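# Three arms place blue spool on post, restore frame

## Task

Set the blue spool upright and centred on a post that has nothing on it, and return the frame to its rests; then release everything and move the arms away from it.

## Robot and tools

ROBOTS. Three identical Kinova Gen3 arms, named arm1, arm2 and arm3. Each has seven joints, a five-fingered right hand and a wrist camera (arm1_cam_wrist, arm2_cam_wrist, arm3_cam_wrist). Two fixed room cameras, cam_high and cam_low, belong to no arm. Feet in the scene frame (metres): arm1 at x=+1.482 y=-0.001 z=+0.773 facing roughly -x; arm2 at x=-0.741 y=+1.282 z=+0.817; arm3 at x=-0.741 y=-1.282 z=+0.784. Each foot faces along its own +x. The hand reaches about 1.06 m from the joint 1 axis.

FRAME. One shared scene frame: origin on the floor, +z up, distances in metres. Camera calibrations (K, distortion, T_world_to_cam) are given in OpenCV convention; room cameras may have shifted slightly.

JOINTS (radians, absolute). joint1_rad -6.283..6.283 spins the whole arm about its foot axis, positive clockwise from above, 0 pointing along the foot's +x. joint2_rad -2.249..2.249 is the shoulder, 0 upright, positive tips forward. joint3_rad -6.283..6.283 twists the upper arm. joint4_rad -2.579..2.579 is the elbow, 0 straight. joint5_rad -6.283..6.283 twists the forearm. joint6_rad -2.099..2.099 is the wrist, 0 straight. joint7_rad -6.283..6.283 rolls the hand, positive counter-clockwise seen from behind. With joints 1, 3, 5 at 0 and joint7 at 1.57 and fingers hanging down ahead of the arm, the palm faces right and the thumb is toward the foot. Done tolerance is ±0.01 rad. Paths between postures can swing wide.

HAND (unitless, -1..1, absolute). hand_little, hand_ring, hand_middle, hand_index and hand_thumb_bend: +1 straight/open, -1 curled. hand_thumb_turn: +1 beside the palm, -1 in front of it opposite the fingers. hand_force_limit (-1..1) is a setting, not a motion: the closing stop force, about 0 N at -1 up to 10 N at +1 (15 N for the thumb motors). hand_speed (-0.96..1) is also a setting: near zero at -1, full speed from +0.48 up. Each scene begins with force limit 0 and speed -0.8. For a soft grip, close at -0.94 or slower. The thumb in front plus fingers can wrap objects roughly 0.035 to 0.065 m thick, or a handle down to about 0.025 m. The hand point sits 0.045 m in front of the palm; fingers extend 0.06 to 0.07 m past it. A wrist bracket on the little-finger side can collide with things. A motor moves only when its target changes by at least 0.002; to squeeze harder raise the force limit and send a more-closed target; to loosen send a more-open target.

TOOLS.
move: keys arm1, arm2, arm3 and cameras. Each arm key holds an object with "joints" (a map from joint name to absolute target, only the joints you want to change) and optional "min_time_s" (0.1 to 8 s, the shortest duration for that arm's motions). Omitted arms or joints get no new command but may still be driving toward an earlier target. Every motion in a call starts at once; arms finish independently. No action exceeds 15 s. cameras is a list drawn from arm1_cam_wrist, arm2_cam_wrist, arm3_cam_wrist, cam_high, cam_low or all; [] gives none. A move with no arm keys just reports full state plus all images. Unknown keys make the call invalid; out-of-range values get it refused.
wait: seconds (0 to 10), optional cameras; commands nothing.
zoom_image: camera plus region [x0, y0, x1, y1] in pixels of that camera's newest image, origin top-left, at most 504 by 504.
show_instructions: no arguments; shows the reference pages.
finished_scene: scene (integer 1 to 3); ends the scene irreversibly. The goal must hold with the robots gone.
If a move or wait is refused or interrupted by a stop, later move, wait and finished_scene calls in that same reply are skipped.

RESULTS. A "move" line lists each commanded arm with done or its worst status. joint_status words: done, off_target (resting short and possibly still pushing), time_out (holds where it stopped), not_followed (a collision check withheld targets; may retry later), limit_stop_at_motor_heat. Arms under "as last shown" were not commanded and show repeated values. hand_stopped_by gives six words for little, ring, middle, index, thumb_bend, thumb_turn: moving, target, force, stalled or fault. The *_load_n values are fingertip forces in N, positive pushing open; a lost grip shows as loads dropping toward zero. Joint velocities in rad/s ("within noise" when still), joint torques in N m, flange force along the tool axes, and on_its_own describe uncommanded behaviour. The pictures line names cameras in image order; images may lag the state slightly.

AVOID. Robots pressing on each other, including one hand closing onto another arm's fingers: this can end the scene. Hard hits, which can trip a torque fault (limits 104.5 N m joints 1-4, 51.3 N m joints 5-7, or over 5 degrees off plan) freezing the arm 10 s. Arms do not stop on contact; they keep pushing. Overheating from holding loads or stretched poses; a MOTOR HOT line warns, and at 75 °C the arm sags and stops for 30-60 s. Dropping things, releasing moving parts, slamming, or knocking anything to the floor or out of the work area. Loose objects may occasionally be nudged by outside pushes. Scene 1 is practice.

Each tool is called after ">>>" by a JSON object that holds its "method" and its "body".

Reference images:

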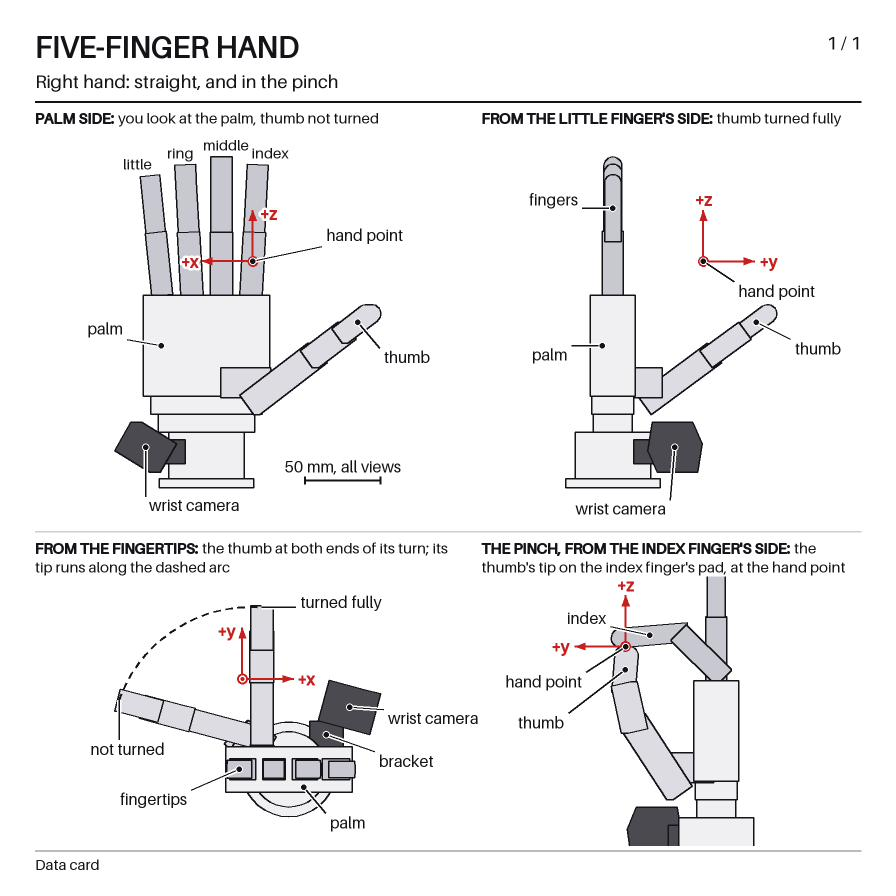

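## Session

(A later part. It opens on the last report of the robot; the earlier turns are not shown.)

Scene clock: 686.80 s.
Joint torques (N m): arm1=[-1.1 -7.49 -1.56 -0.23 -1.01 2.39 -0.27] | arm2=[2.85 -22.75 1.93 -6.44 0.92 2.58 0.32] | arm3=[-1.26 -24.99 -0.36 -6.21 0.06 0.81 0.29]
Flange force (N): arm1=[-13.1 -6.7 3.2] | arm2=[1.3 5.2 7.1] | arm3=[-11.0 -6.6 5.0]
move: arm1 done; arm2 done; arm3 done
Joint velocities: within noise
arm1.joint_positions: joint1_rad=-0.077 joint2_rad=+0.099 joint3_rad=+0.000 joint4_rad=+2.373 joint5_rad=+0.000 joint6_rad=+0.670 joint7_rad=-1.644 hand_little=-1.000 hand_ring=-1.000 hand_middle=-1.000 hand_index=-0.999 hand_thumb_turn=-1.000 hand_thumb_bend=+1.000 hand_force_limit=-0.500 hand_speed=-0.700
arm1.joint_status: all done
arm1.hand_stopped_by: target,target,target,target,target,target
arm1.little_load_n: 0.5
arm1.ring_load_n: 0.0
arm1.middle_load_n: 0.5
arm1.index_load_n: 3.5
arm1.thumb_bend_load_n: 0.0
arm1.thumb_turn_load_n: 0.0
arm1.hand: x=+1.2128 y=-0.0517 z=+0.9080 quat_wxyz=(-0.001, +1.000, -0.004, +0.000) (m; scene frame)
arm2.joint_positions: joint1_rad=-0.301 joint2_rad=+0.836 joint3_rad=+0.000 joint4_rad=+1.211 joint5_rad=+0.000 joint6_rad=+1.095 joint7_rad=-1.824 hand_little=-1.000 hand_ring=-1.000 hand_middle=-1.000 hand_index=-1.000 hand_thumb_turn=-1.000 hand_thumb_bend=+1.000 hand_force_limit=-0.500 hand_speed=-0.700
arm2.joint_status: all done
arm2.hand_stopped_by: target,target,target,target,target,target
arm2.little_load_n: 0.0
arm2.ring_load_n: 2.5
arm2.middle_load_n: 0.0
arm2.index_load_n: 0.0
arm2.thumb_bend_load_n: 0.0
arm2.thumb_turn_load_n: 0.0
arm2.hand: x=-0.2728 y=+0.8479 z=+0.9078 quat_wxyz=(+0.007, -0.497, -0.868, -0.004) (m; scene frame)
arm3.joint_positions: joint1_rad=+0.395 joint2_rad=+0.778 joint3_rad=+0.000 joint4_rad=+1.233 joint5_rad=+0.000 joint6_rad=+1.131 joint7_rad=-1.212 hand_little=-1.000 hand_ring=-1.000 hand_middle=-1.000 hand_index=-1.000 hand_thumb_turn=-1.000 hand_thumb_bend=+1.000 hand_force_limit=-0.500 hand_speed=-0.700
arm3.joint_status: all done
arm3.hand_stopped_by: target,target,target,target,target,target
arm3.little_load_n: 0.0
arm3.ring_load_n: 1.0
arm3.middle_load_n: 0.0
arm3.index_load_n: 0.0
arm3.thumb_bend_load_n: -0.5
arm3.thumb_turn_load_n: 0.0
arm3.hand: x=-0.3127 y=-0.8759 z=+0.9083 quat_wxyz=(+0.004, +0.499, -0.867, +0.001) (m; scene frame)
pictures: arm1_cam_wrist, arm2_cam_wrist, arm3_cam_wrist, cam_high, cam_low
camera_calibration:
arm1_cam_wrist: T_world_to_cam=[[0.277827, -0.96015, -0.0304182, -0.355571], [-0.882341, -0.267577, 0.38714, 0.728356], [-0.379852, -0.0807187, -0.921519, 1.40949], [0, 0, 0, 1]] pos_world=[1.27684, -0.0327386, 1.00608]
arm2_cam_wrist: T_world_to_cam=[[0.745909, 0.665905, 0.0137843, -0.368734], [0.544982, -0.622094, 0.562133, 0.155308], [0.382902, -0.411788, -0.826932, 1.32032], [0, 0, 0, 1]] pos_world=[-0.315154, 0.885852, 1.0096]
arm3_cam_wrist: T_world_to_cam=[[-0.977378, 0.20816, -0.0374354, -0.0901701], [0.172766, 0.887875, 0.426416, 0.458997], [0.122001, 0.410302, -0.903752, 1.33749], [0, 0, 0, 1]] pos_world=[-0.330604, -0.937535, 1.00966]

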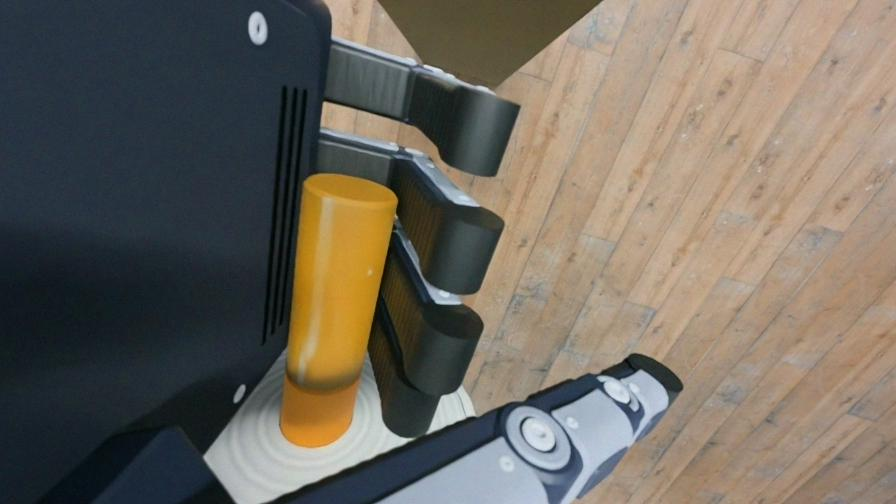

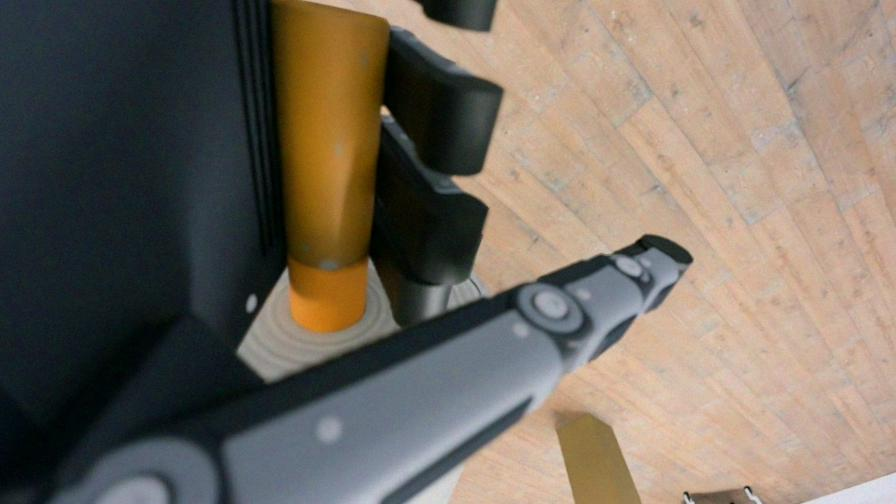

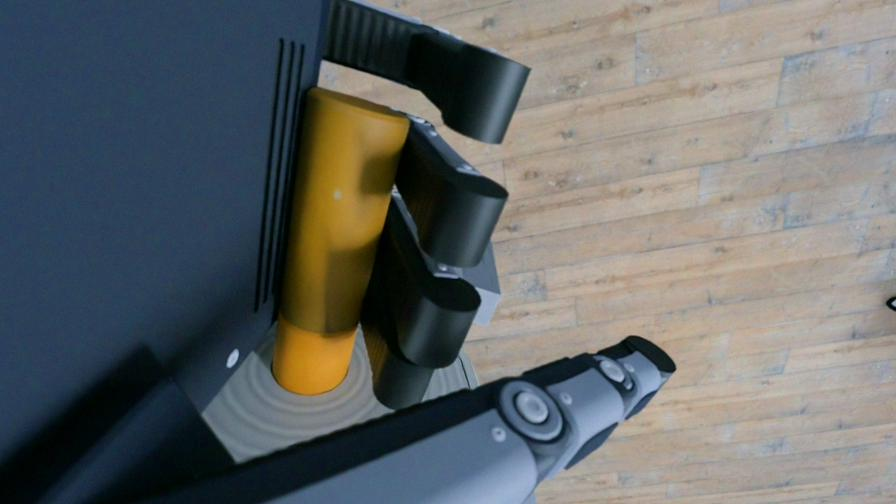

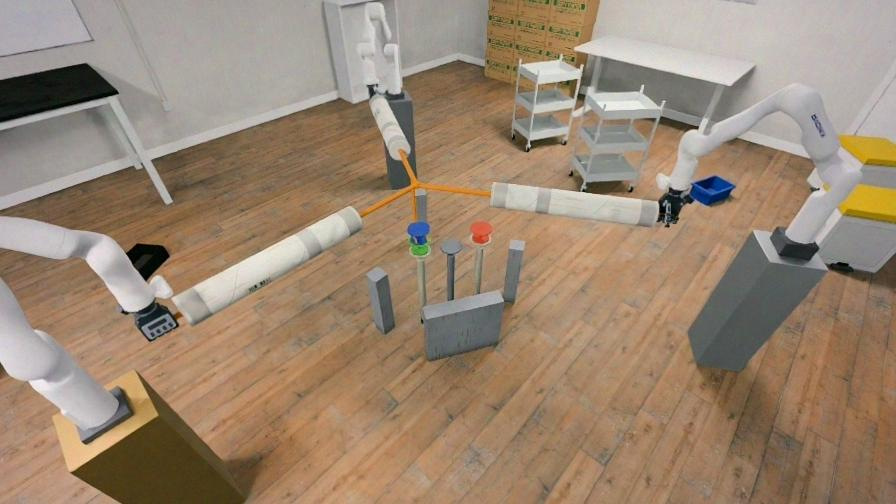

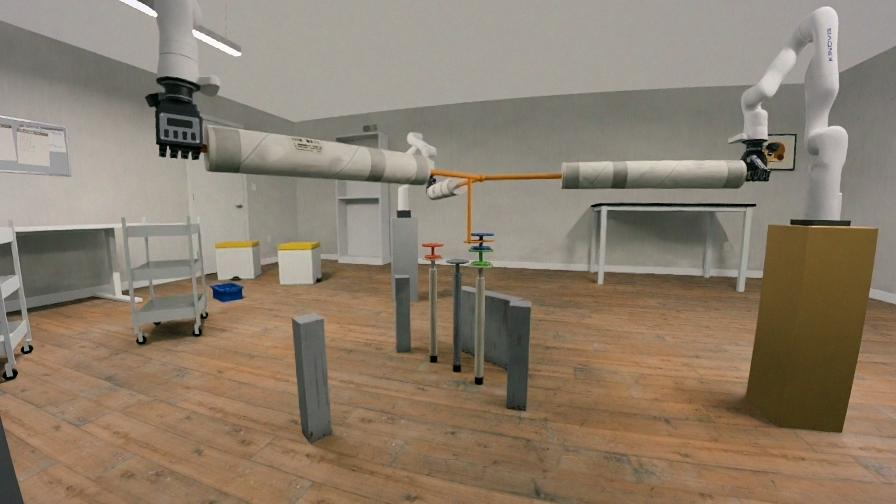

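>>> {"method": "move", "body": {"arm1": {"joints":{"joint1_rad":-0.0766,"joint2_rad":-0.0353,"joint4_rad":2.2480,"joint6_rad":0.9289,"joint7_rad":-1.6438},"min_time_s":4}, "arm2": {"joints":{"joint1_rad":-0.3012,"joint2_rad":0.7728,"joint4_rad":1.1326,"joint6_rad":1.2362,"joint7_rad":-1.8244},"min_time_s":4}, "arm3": {"joints":{"joint1_rad":0.3951,"joint2_rad":0.7218,"joint4_rad":1.1392,"joint6_rad":1.2806,"joint7_rad":-1.2124},"min_time_s":4}, "cameras": ["all"]}}

>>> {"method": "zoom_image", "body": {"camera": "cam_high", "region": [370, 150, 490, 270]}}

>>> {"method": "zoom_image", "body": {"camera": "cam_low", "region": [420, 180, 520, 280]}}

Scene clock: 710.07 s.
Joint torques (N m): arm1=[-0.39 -7.06 -0.91 -2.39 -0.56 2.52 -0.27] | arm2=[2.63 -23.31 1.65 -8.63 0.75 1.74 0.25] | arm3=[-1.67 -24.66 -0.75 -5.74 -0.21 1.78 0.29]
Flange force (N): arm1=[-13.2 -3.9 3.1] | arm2=[4.7 4.0 8.4] | arm3=[-13.9 -8.6 4.1]
move: arm1 done; arm2 done; arm3 done
Joint velocities: within noise
arm1.joint_positions: joint1_rad=-0.077 joint2_rad=-0.035 joint3_rad=+0.000 joint4_rad=+2.248 joint5_rad=+0.000 joint6_rad=+0.929 joint7_rad=-1.644 hand_little=-1.000 hand_ring=-1.000 hand_middle=-1.000 hand_index=-0.999 hand_thumb_turn=-1.000 hand_thumb_bend=+1.000 hand_force_limit=-0.500 hand_speed=-0.700
arm1.joint_status: all done
arm1.hand_stopped_by: target,target,target,target,target,target
arm1.little_load_n: 0.0
arm1.ring_load_n: 0.0
arm1.middle_load_n: 0.5
arm1.index_load_n: 4.0
arm1.thumb_bend_load_n: 0.0
arm1.thumb_turn_load_n: 0.0
arm1.hand: x=+1.2127 y=-0.0518 z=+0.9681 quat_wxyz=(-0.001, +1.000, -0.004, +0.000) (m; scene frame)
arm2.joint_positions: joint1_rad=-0.301 joint2_rad=+0.773 joint3_rad=+0.000 joint4_rad=+1.133 joint5_rad=+0.000 joint6_rad=+1.236 joint7_rad=-1.824 hand_little=-1.000 hand_ring=-1.000 hand_middle=-1.000 hand_index=-1.000 hand_thumb_turn=-1.000 hand_thumb_bend=+1.000 hand_force_limit=-0.500 hand_speed=-0.700
arm2.joint_status: all done
arm2.hand_stopped_by: target,target,target,target,target,target
arm2.little_load_n: 0.0
arm2.ring_load_n: 2.0
arm2.middle_load_n: 0.5
arm2.index_load_n: 0.5
arm2.thumb_bend_load_n: -0.5
arm2.thumb_turn_load_n: 0.0
arm2.hand: x=-0.2727 y=+0.8479 z=+0.9678 quat_wxyz=(+0.007, -0.497, -0.868, -0.004) (m; scene frame)
arm3.joint_positions: joint1_rad=+0.395 joint2_rad=+0.722 joint3_rad=+0.000 joint4_rad=+1.139 joint5_rad=+0.000 joint6_rad=+1.281 joint7_rad=-1.212 hand_little=-1.000 hand_ring=-1.000 hand_middle=-1.000 hand_index=-1.000 hand_thumb_turn=-1.000 hand_thumb_bend=+1.000 hand_force_limit=-0.500 hand_speed=-0.700
arm3.joint_status: all done
arm3.hand_stopped_by: target,target,target,target,target,target
arm3.little_load_n: 0.5
arm3.ring_load_n: 1.0
arm3.middle_load_n: 0.0
arm3.index_load_n: 0.0
arm3.thumb_bend_load_n: -0.5
arm3.thumb_turn_load_n: 0.0
arm3.hand: x=-0.3128 y=-0.8759 z=+0.9682 quat_wxyz=(+0.004, +0.499, -0.867, +0.001) (m; scene frame)
pictures: arm1_cam_wrist, arm2_cam_wrist, arm3_cam_wrist, cam_high, cam_low
camera_calibration:
arm1_cam_wrist: T_world_to_cam=[[0.277838, -0.960145, -0.0304527, -0.353816], [-0.8823, -0.267593, 0.387221, 0.704925], [-0.379937, -0.0807161, -0.921484, 1.46493], [0, 0, 0, 1]] pos_world=[1.27684, -0.0328386, 1.06617]
arm2_cam_wrist: T_world_to_cam=[[0.745934, 0.665878, 0.0137294, -0.369545], [0.544959, -0.622068, 0.562184, 0.121441], [0.382887, -0.41187, -0.826898, 1.36993], [0, 0, 0, 1]] pos_world=[-0.315054, 0.885852, 1.0696]
arm3_cam_wrist: T_world_to_cam=[[-0.977393, 0.208111, -0.0373284, -0.0882076], [0.172756, 0.887846, 0.42648, 0.433241], [0.121897, 0.41039, -0.903726, 1.3917], [0, 0, 0, 1]] pos_world=[-0.330703, -0.937436, 1.06966]

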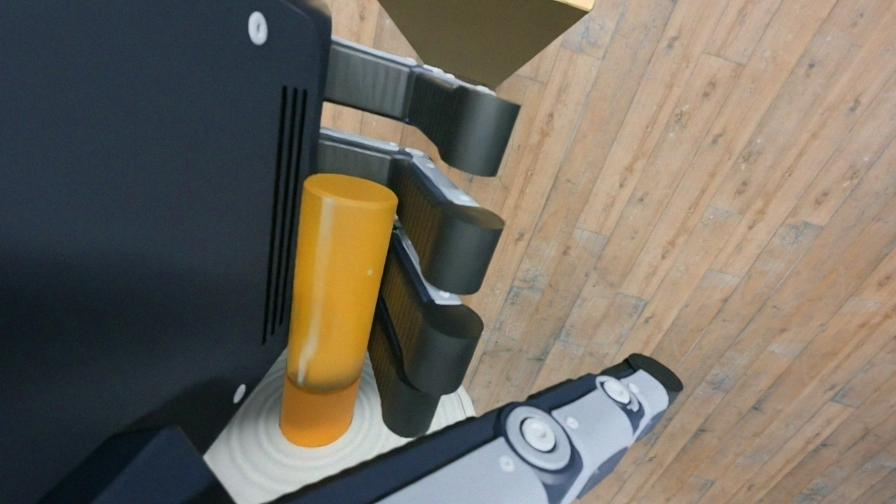

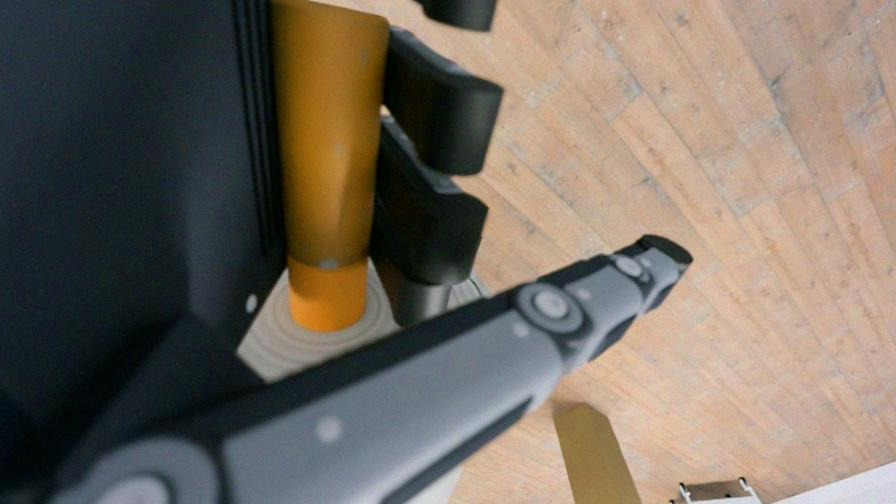

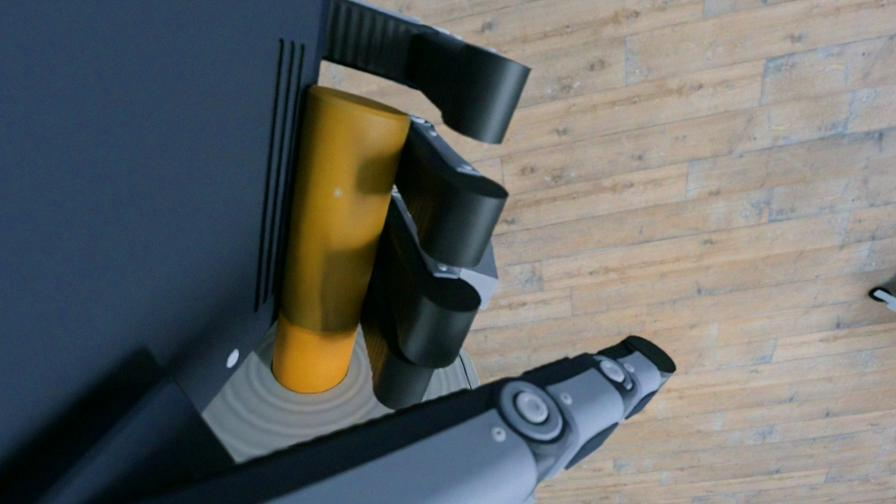

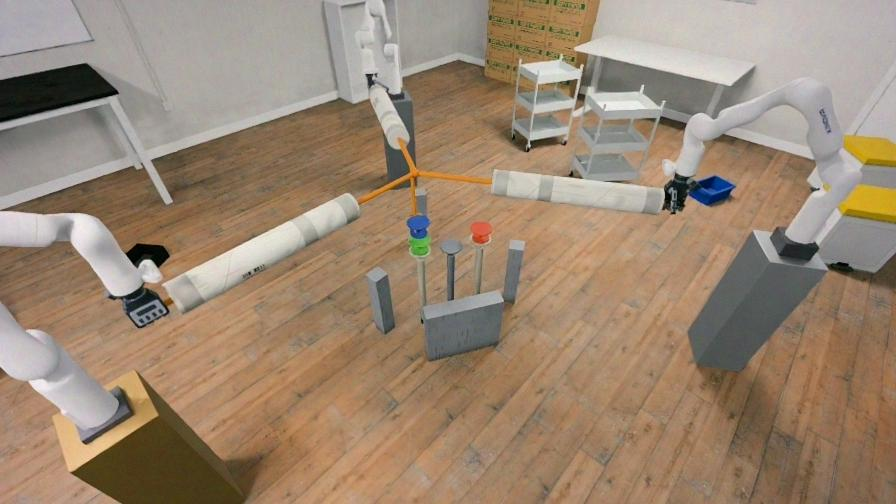

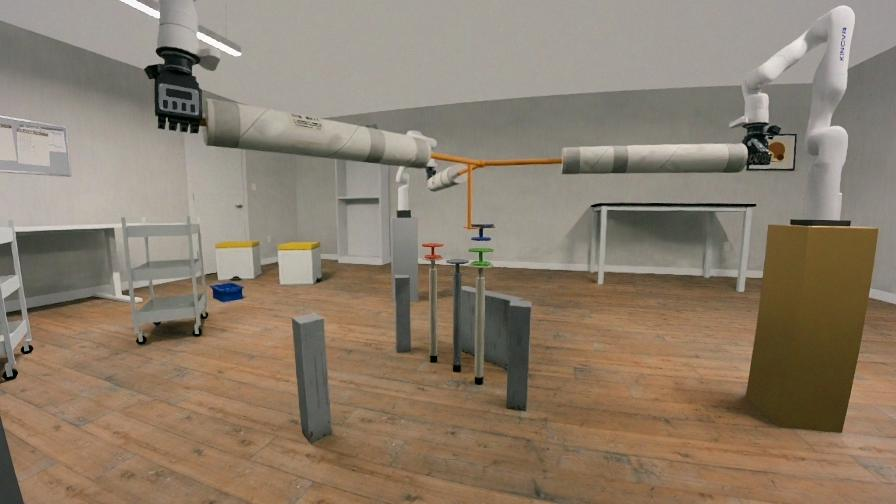

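Scaled by 4.200.

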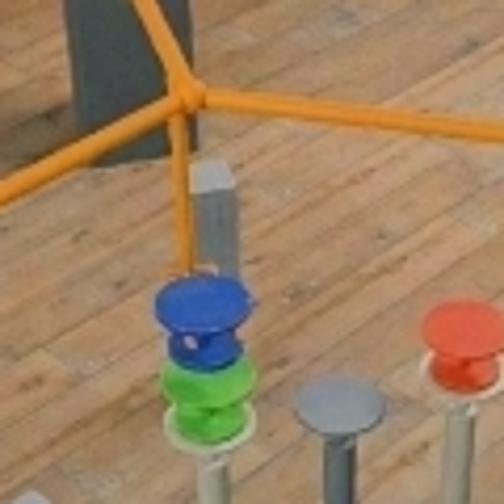

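Scaled by 5.040.

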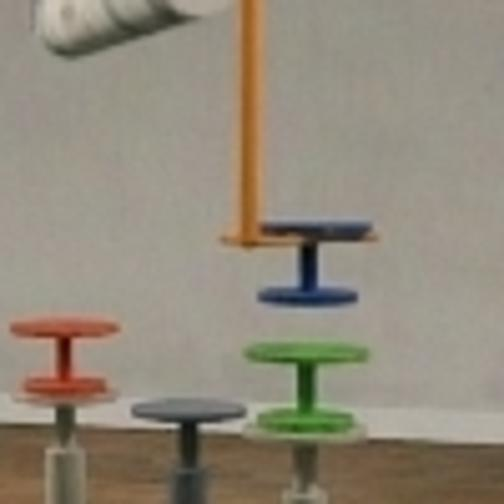

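>>> {"method": "move", "body": {"arm1": {"joints":{"joint1_rad":0.0776,"joint2_rad":0.1283,"joint4_rad":2.0724,"joint6_rad":0.9409,"joint7_rad":-1.4896},"min_time_s":3.5}, "arm2": {"joints":{"joint1_rad":-0.2682,"joint2_rad":0.6017,"joint4_rad":1.4661,"joint6_rad":1.0738,"joint7_rad":-1.7914},"min_time_s":3.5}, "arm3": {"joints":{"joint1_rad":0.2602,"joint2_rad":0.6664,"joint4_rad":1.2442,"joint6_rad":1.2310,"joint7_rad":-1.3473},"min_time_s":3.5}, "cameras": ["cam_high"]}}

>>> {"method": "move", "body": {"arm1": {"joints":{"joint1_rad":0.1739,"joint2_rad":0.2857,"joint4_rad":1.8624,"joint6_rad":0.9935,"joint7_rad":-1.3933},"min_time_s":3.5}, "arm2": {"joints":{"joint1_rad":-0.2232,"joint2_rad":0.4521,"joint4_rad":1.7389,"joint6_rad":0.9506,"joint7_rad":-1.7464},"min_time_s":3.5}, "arm3": {"joints":{"joint1_rad":0.1174,"joint2_rad":0.6385,"joint4_rad":1.2969,"joint6_rad":1.2062,"joint7_rad":-1.4901},"min_time_s":3.5}, "cameras": ["all"]}}

>>> {"method": "zoom_image", "body": {"camera": "cam_high", "region": [390, 170, 490, 270]}}

>>> {"method": "zoom_image", "body": {"camera": "cam_low", "region": [410, 190, 500, 280]}}

Scene clock: 735.60 s.
Joint torques (N m): arm1=[-0.22 -10.32 -0.7 -2.56 -0.44 2.51 -0.27] | arm2=[2.16 -19.95 1.38 -7.01 0.68 2.16 0.22] | arm3=[-1.45 -23.69 -0.58 -5.68 -0.04 1.63 0.34]
Flange force (N): arm1=[-12.1 -4.1 3.0] | arm2=[0.6 4.5 8.2] | arm3=[-14.0 -5.9 4.3]
move: arm1 done; arm2 done; arm3 done
Joint velocities: within noise
arm1.joint_positions: joint1_rad=+0.078 joint2_rad=+0.128 joint3_rad=+0.000 joint4_rad=+2.072 joint5_rad=+0.000 joint6_rad=+0.941 joint7_rad=-1.490 hand_little=-1.000 hand_ring=-1.000 hand_middle=-1.000 hand_index=-0.999 hand_thumb_turn=-1.000 hand_thumb_bend=+1.000 hand_force_limit=-0.500 hand_speed=-0.700
arm1.joint_status: all done
arm1.hand_stopped_by: target,target,target,target,target,target
arm1.little_load_n: 0.0
arm1.ring_load_n: 0.0
arm1.middle_load_n: 0.0
arm1.index_load_n: 4.0
arm1.thumb_bend_load_n: 0.0
arm1.thumb_turn_load_n: 0.0
arm1.hand: x=+1.1463 y=-0.0091 z=+0.9680 quat_wxyz=(-0.001, +1.000, -0.004, +0.000) (m; scene frame)
arm2.joint_positions: joint1_rad=-0.268 joint2_rad=+0.602 joint3_rad=+0.000 joint4_rad=+1.466 joint5_rad=+0.000 joint6_rad=+1.074 joint7_rad=-1.791 hand_little=-1.000 hand_ring=-1.000 hand_middle=-1.000 hand_index=-1.000 hand_thumb_turn=-1.000 hand_thumb_bend=+1.000 hand_force_limit=-0.500 hand_speed=-0.700
arm2.joint_status: all done
arm2.hand_stopped_by: target,target,target,target,target,target
arm2.little_load_n: 0.5
arm2.ring_load_n: 2.0
arm2.middle_load_n: 0.0
arm2.index_load_n: 0.0
arm2.thumb_bend_load_n: 0.0
arm2.thumb_turn_load_n: 0.0
arm2.hand: x=-0.3393 y=+0.8906 z=+0.9679 quat_wxyz=(+0.007, -0.497, -0.868, -0.004) (m; scene frame)
arm3.joint_positions: joint1_rad=+0.260 joint2_rad=+0.666 joint3_rad=+0.000 joint4_rad=+1.244 joint5_rad=+0.000 joint6_rad=+1.231 joint7_rad=-1.347 hand_little=-1.000 hand_ring=-1.000 hand_middle=-1.000 hand_index=-1.000 hand_thumb_turn=-1.000 hand_thumb_bend=+1.000 hand_force_limit=-0.500 hand_speed=-0.700
arm3.joint_status: all done
arm3.hand_stopped_by: target,target,target,target,target,target
arm3.little_load_n: 0.0
arm3.ring_load_n: 1.0
arm3.middle_load_n: 0.0
arm3.index_load_n: 0.0
arm3.thumb_bend_load_n: 0.0
arm3.thumb_turn_load_n: 0.0
arm3.hand: x=-0.3793 y=-0.8333 z=+0.9685 quat_wxyz=(+0.004, +0.499, -0.867, +0.001) (m; scene frame)
pictures: cam_high

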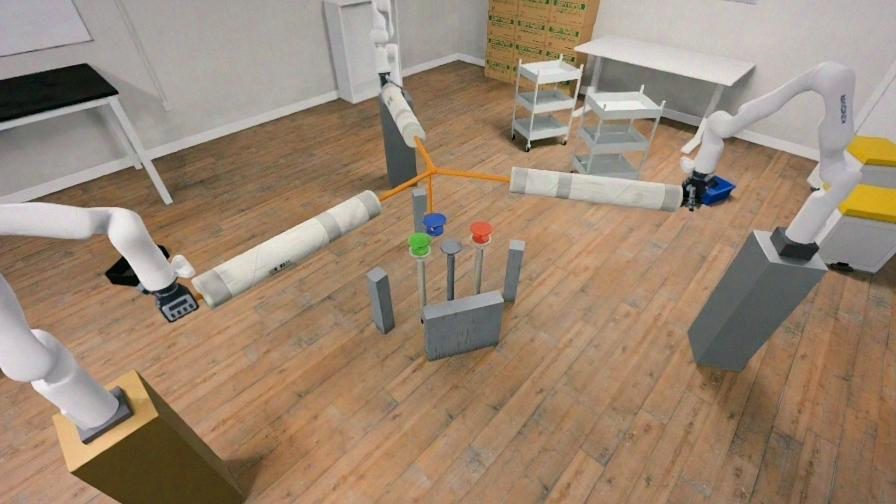

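Scene clock: 739.40 s.
Joint torques (N m): arm1=[0.26 -13.64 -0.17 -2.59 -0.1 2.76 -0.27] | arm2=[2.39 -16.67 1.53 -6.29 0.79 2.03 0.31] | arm3=[-2.11 -23.15 -1.19 -5.54 -0.41 1.69 0.34]
Flange force (N): arm1=[-12.8 -3.5 2.8] | arm2=[-0.1 6.0 8.2] | arm3=[-14.3 -5.1 4.6]
move: arm1 done; arm2 done; arm3 done
Joint velocities: within noise
arm1.joint_positions: joint1_rad=+0.174 joint2_rad=+0.286 joint3_rad=+0.000 joint4_rad=+1.862 joint5_rad=+0.000 joint6_rad=+0.994 joint7_rad=-1.393 hand_little=-1.000 hand_ring=-1.000 hand_middle=-1.000 hand_index=-0.999 hand_thumb_turn=-1.000 hand_thumb_bend=+1.000 hand_force_limit=-0.500 hand_speed=-0.700
arm1.joint_status: all done
arm1.hand_stopped_by: target,target,target,target,target,target
arm1.little_load_n: 0.0
arm1.ring_load_n: 0.0
arm1.middle_load_n: 0.0
arm1.index_load_n: 4.0
arm1.thumb_bend_load_n: 0.0
arm1.thumb_turn_load_n: 0.0
arm1.hand: x=+1.0798 y=+0.0335 z=+0.9681 quat_wxyz=(-0.001, +1.000, -0.004, +0.000) (m; scene frame)
arm2.joint_positions: joint1_rad=-0.223 joint2_rad=+0.452 joint3_rad=+0.000 joint4_rad=+1.739 joint5_rad=+0.000 joint6_rad=+0.951 joint7_rad=-1.746 hand_little=-1.000 hand_ring=-1.000 hand_middle=-1.000 hand_index=-1.000 hand_thumb_turn=-1.000 hand_thumb_bend=+1.000 hand_force_limit=-0.500 hand_speed=-0.700
arm2.joint_status: all done
arm2.hand_stopped_by: target,target,target,target,target,target
arm2.little_load_n: 0.0
arm2.ring_load_n: 2.0
arm2.middle_load_n: 0.0
arm2.index_load_n: 0.0
arm2.thumb_bend_load_n: 0.0
arm2.thumb_turn_load_n: 0.0
arm2.hand: x=-0.4058 y=+0.9331 z=+0.9679 quat_wxyz=(+0.007, -0.497, -0.868, -0.004) (m; scene frame)
arm3.joint_positions: joint1_rad=+0.117 joint2_rad=+0.639 joint3_rad=+0.000 joint4_rad=+1.297 joint5_rad=+0.000 joint6_rad=+1.206 joint7_rad=-1.490 hand_little=-1.000 hand_ring=-1.000 hand_middle=-1.000 hand_index=-1.000 hand_thumb_turn=-1.000 hand_thumb_bend=+1.000 hand_force_limit=-0.500 hand_speed=-0.700
arm3.joint_status: all done
arm3.hand_stopped_by: target,target,target,target,target,target
arm3.little_load_n: 0.0
arm3.ring_load_n: 1.0
arm3.middle_load_n: 0.0
arm3.index_load_n: 0.0
arm3.thumb_bend_load_n: 0.0
arm3.thumb_turn_load_n: 0.0
arm3.hand: x=-0.4458 y=-0.7906 z=+0.9684 quat_wxyz=(+0.004, +0.499, -0.867, +0.001) (m; scene frame)
pictures: arm1_cam_wrist, arm2_cam_wrist, arm3_cam_wrist, cam_high, cam_low
camera_calibration:
arm1_cam_wrist: T_world_to_cam=[[0.277729, -0.960178, -0.0304055, -0.23482], [-0.882334, -0.267475, 0.387226, 0.610547], [-0.379939, -0.0807159, -0.921483, 1.42133], [0, 0, 0, 1]] pos_world=[1.14394, 0.0525611, 1.06617]
arm2_cam_wrist: T_world_to_cam=[[0.745909, 0.665905, 0.0137843, -0.327017], [0.544982, -0.622094, 0.562133, 0.247064], [0.382902, -0.411788, -0.826932, 1.45607], [0, 0, 0, 1]] pos_world=[-0.448254, 0.971052, 1.0697]
arm3_cam_wrist: T_world_to_cam=[[-0.97739, 0.20812, -0.0373472, -0.235798], [0.172768, 0.887882, 0.4264, 0.380592], [0.121902, 0.410307, -0.903763, 1.37309], [0, 0, 0, 1]] pos_world=[-0.463603, -0.852235, 1.06986]

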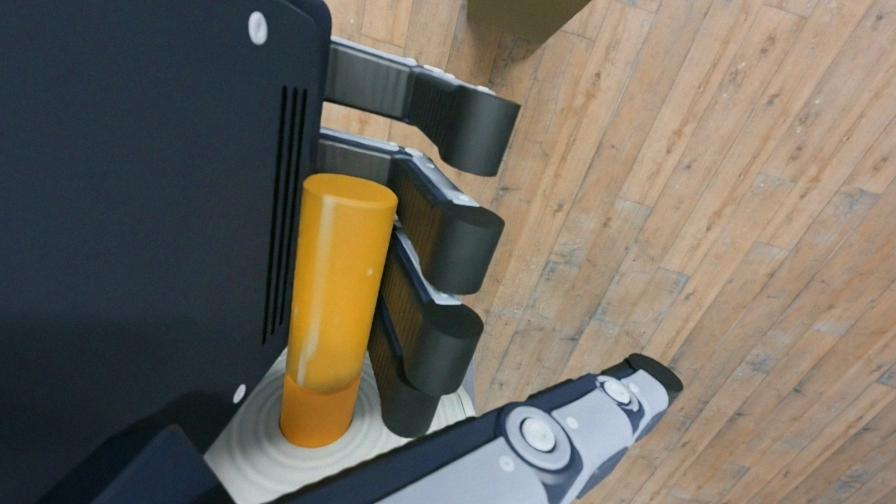

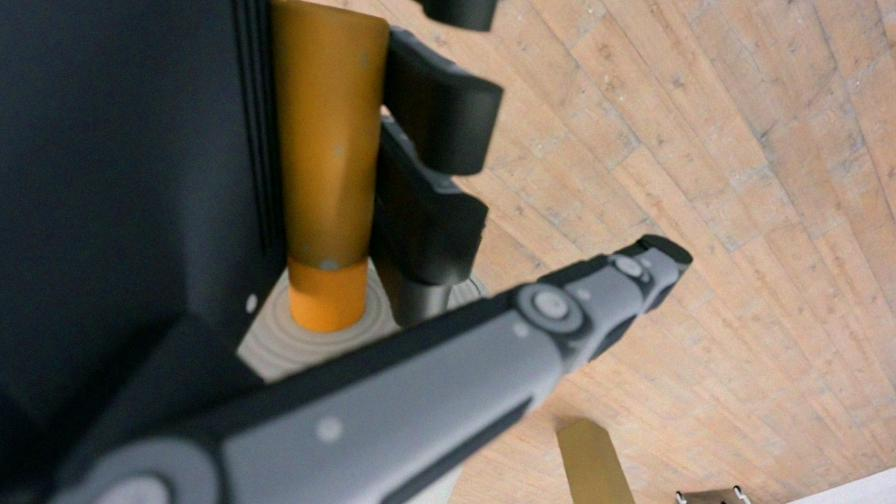

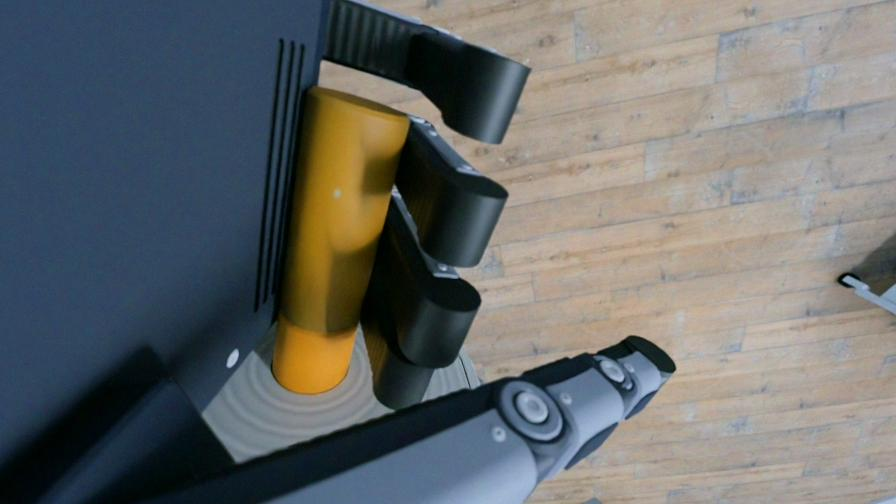

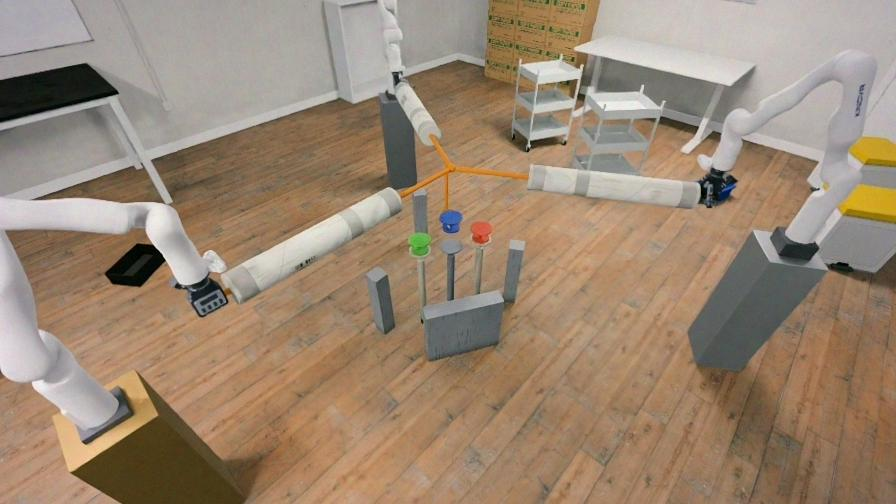

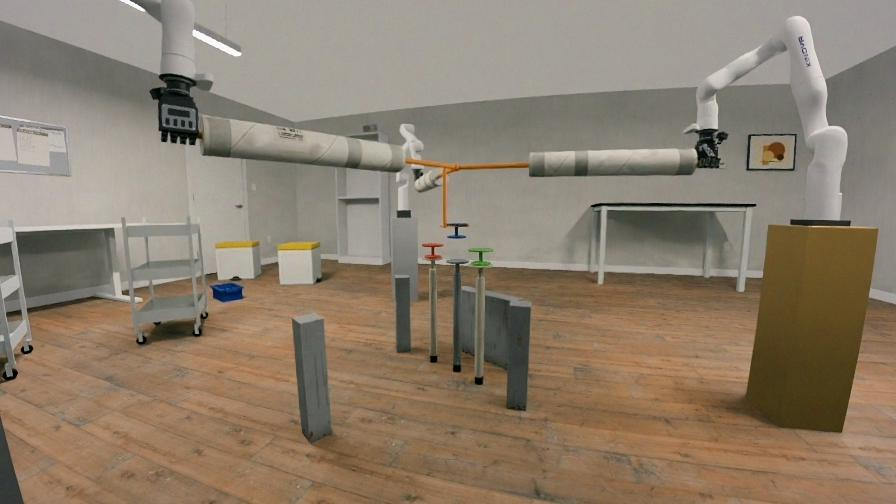

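Scaled by 5.040.

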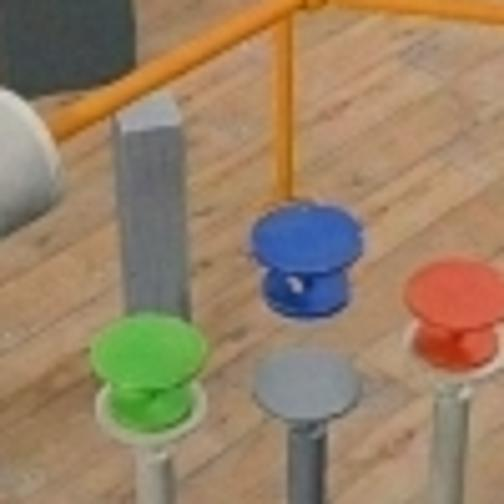

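Scaled by 5.600.

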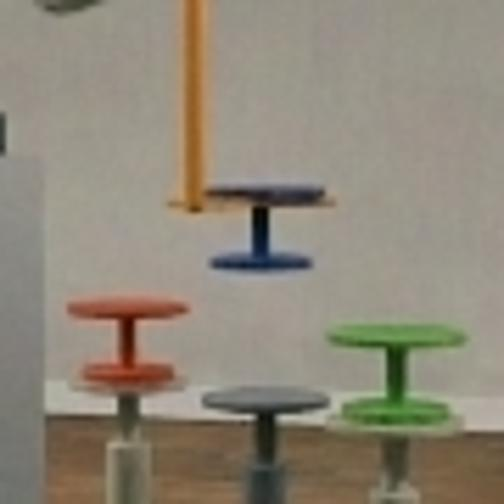

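>>> {"method": "move", "body": {"arm1": {"joints":{"joint1_rad":0.1739,"joint2_rad":0.4367,"joint4_rad":1.9986,"joint6_rad":0.7063,"joint7_rad":-1.3933},"min_time_s":4}, "arm2": {"joints":{"joint1_rad":-0.2225,"joint2_rad":0.6036,"joint4_rad":1.8392,"joint6_rad":0.6988,"joint7_rad":-1.7457},"min_time_s":4}, "arm3": {"joints":{"joint1_rad":0.1176,"joint2_rad":0.7405,"joint4_rad":1.4199,"joint6_rad":0.9812,"joint7_rad":-1.4899},"min_time_s":4}, "cameras": ["cam_high","cam_low"]}}

>>> {"method": "zoom_image", "body": {"camera": "cam_high", "region": [420, 200, 490, 270]}}

>>> {"method": "zoom_image", "body": {"camera": "cam_low", "region": [420, 210, 490, 280]}}

Scene clock: 760.40 s.
Joint torques (N m): arm1=[0.05 -13.88 -0.35 0.16 -0.24 2.81 -0.22] | arm2=[2.38 -17 1.66 -3.75 0.79 2.32 0.29] | arm3=[-1.97 -23.42 -1.02 -4.45 -0.24 1.54 0.33]
Flange force (N): arm1=[-13.6 -3.8 3.3] | arm2=[-0.8 6.2 7.3] | arm3=[-13.1 -4.7 6.4]
move: arm1 done; arm2 done; arm3 done
Joint velocities: within noise
arm1.joint_positions: joint1_rad=+0.174 joint2_rad=+0.437 joint3_rad=+0.000 joint4_rad=+1.999 joint5_rad=+0.000 joint6_rad=+0.706 joint7_rad=-1.393 hand_little=-1.000 hand_ring=-1.000 hand_middle=-1.000 hand_index=-0.999 hand_thumb_turn=-1.000 hand_thumb_bend=+1.000 hand_force_limit=-0.500 hand_speed=-0.700
arm1.joint_status: all done
arm1.hand_stopped_by: target,target,target,target,target,target
arm1.little_load_n: 0.0
arm1.ring_load_n: 0.5
arm1.middle_load_n: 0.0
arm1.index_load_n: 4.0
arm1.thumb_bend_load_n: 0.0
arm1.thumb_turn_load_n: 0.0
arm1.hand: x=+1.0799 y=+0.0337 z=+0.8781 quat_wxyz=(-0.001, +1.000, -0.004, +0.000) (m; scene frame)
arm2.joint_positions: joint1_rad=-0.223 joint2_rad=+0.604 joint3_rad=+0.000 joint4_rad=+1.839 joint5_rad=+0.000 joint6_rad=+0.699 joint7_rad=-1.746 hand_little=-1.000 hand_ring=-1.000 hand_middle=-1.000 hand_index=-1.000 hand_thumb_turn=-1.000 hand_thumb_bend=+1.000 hand_force_limit=-0.500 hand_speed=-0.700
arm2.joint_status: all done
arm2.hand_stopped_by: target,target,target,target,target,target
arm2.little_load_n: 0.0
arm2.ring_load_n: 2.0
arm2.middle_load_n: 0.0
arm2.index_load_n: 0.0
arm2.thumb_bend_load_n: -0.5
arm2.thumb_turn_load_n: 0.0
arm2.hand: x=-0.4060 y=+0.9330 z=+0.8778 quat_wxyz=(+0.007, -0.497, -0.868, -0.004) (m; scene frame)
arm3.joint_positions: joint1_rad=+0.118 joint2_rad=+0.741 joint3_rad=+0.000 joint4_rad=+1.420 joint5_rad=+0.000 joint6_rad=+0.981 joint7_rad=-1.490 hand_little=-1.000 hand_ring=-1.000 hand_middle=-1.000 hand_index=-1.000 hand_thumb_turn=-1.000 hand_thumb_bend=+1.000 hand_force_limit=-0.500 hand_speed=-0.700
arm3.joint_status: all done
arm3.hand_stopped_by: target,target,target,target,target,target
arm3.little_load_n: 0.0
arm3.ring_load_n: 1.0
arm3.middle_load_n: 0.0
arm3.index_load_n: 0.0
arm3.thumb_bend_load_n: 0.0
arm3.thumb_turn_load_n: 0.0
arm3.hand: x=-0.4457 y=-0.7906 z=+0.8784 quat_wxyz=(+0.004, +0.499, -0.867, +0.001) (m; scene frame)
pictures: cam_high, cam_low

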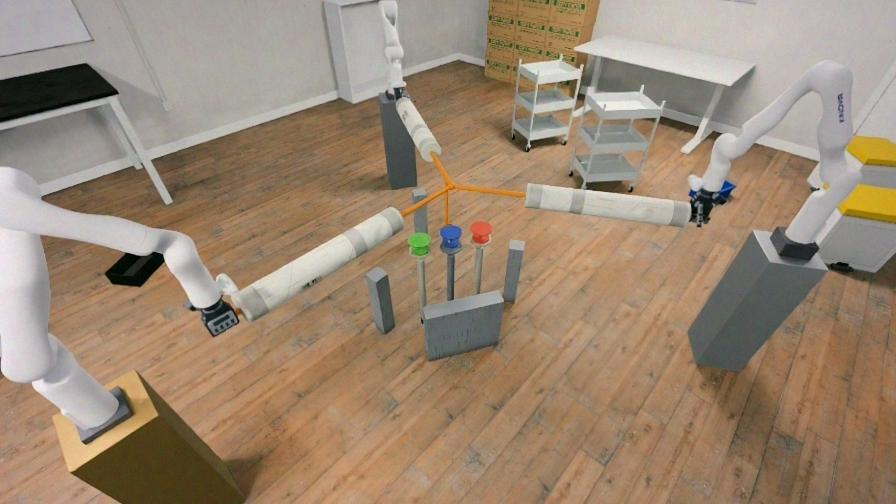

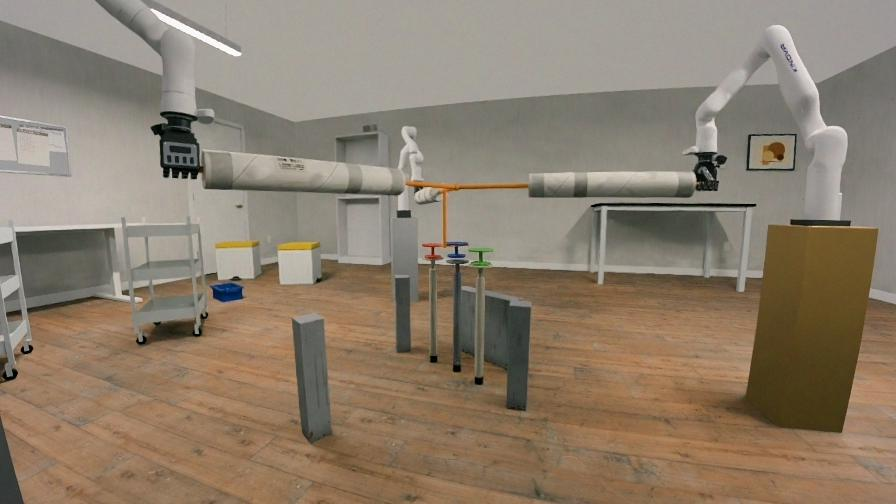

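Scaled by 7.200.

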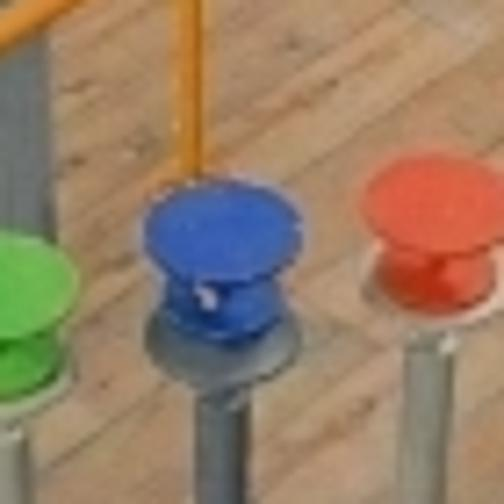

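Scaled by 7.200.

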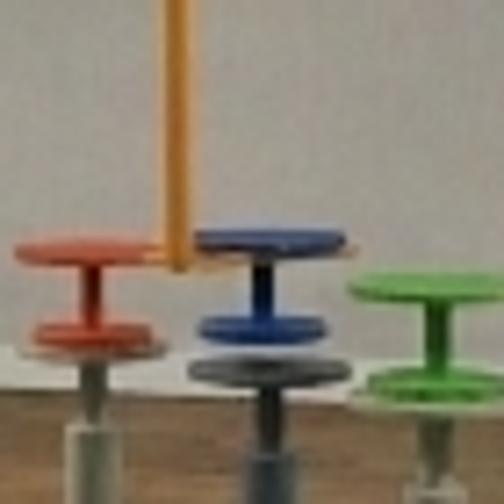

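>>> {"method": "wait", "body": {"seconds": 0, "cameras": []}}

Scene clock: 768.37 s.
Joint torques (N m): arm1=[0 -13.86 -0.33 0.14 -0.27 2.82 -0.24] | arm2=[2.46 -16.93 1.77 -3.78 0.8 2.34 0.28] | arm3=[-1.98 -23.43 -1.04 -4.44 -0.25 1.55 0.31]
Flange force (N): arm1=[-13.4 -4.0 3.3] | arm2=[-0.5 6.3 7.2] | arm3=[-13.1 -4.7 6.4]
Joint velocities: within noise
arm1.joint_positions: joint1_rad=+0.174 joint2_rad=+0.437 joint3_rad=+0.000 joint4_rad=+1.999 joint5_rad=+0.000 joint6_rad=+0.706 joint7_rad=-1.393 hand_little=-1.000 hand_ring=-1.000 hand_middle=-1.000 hand_index=-0.999 hand_thumb_turn=-1.000 hand_thumb_bend=+1.000 hand_force_limit=-0.500 hand_speed=-0.700
arm1.joint_status: all done
arm1.hand_stopped_by: target,target,target,target,target,target
arm1.little_load_n: 0.0
arm1.ring_load_n: 0.0
arm1.middle_load_n: 0.5
arm1.index_load_n: 4.0
arm1.thumb_bend_load_n: 0.0
arm1.thumb_turn_load_n: 0.0
arm1.hand: x=+1.0799 y=+0.0337 z=+0.8781 quat_wxyz=(-0.001, +1.000, -0.004, +0.000) (m; scene frame)
arm2.joint_positions: joint1_rad=-0.223 joint2_rad=+0.604 joint3_rad=+0.000 joint4_rad=+1.839 joint5_rad=+0.000 joint6_rad=+0.699 joint7_rad=-1.746 hand_little=-1.000 hand_ring=-1.000 hand_middle=-1.000 hand_index=-1.000 hand_thumb_turn=-1.000 hand_thumb_bend=+1.000 hand_force_limit=-0.500 hand_speed=-0.700
arm2.joint_status: all done
arm2.hand_stopped_by: target,target,target,target,target,target
arm2.little_load_n: 0.0
arm2.ring_load_n: 2.0
arm2.middle_load_n: 0.0
arm2.index_load_n: 0.0
arm2.thumb_bend_load_n: 0.0
arm2.thumb_turn_load_n: 0.0
arm2.hand: x=-0.4060 y=+0.9330 z=+0.8778 quat_wxyz=(+0.007, -0.497, -0.868, -0.004) (m; scene frame)
arm3.joint_positions: joint1_rad=+0.118 joint2_rad=+0.741 joint3_rad=+0.000 joint4_rad=+1.420 joint5_rad=+0.000 joint6_rad=+0.981 joint7_rad=-1.490 hand_little=-1.000 hand_ring=-1.000 hand_middle=-1.000 hand_index=-1.000 hand_thumb_turn=-1.000 hand_thumb_bend=+1.000 hand_force_limit=-0.500 hand_speed=-0.700
arm3.joint_status: all done
arm3.hand_stopped_by: target,target,target,target,target,target
arm3.little_load_n: 0.0
arm3.ring_load_n: 1.0
arm3.middle_load_n: 0.0
arm3.index_load_n: 0.0
arm3.thumb_bend_load_n: 0.0
arm3.thumb_turn_load_n: 0.0
arm3.hand: x=-0.4458 y=-0.7906 z=+0.8784 quat_wxyz=(+0.004, +0.499, -0.867, +0.001) (m; scene frame)
pictures: none
No camera images: "cameras" was empty.


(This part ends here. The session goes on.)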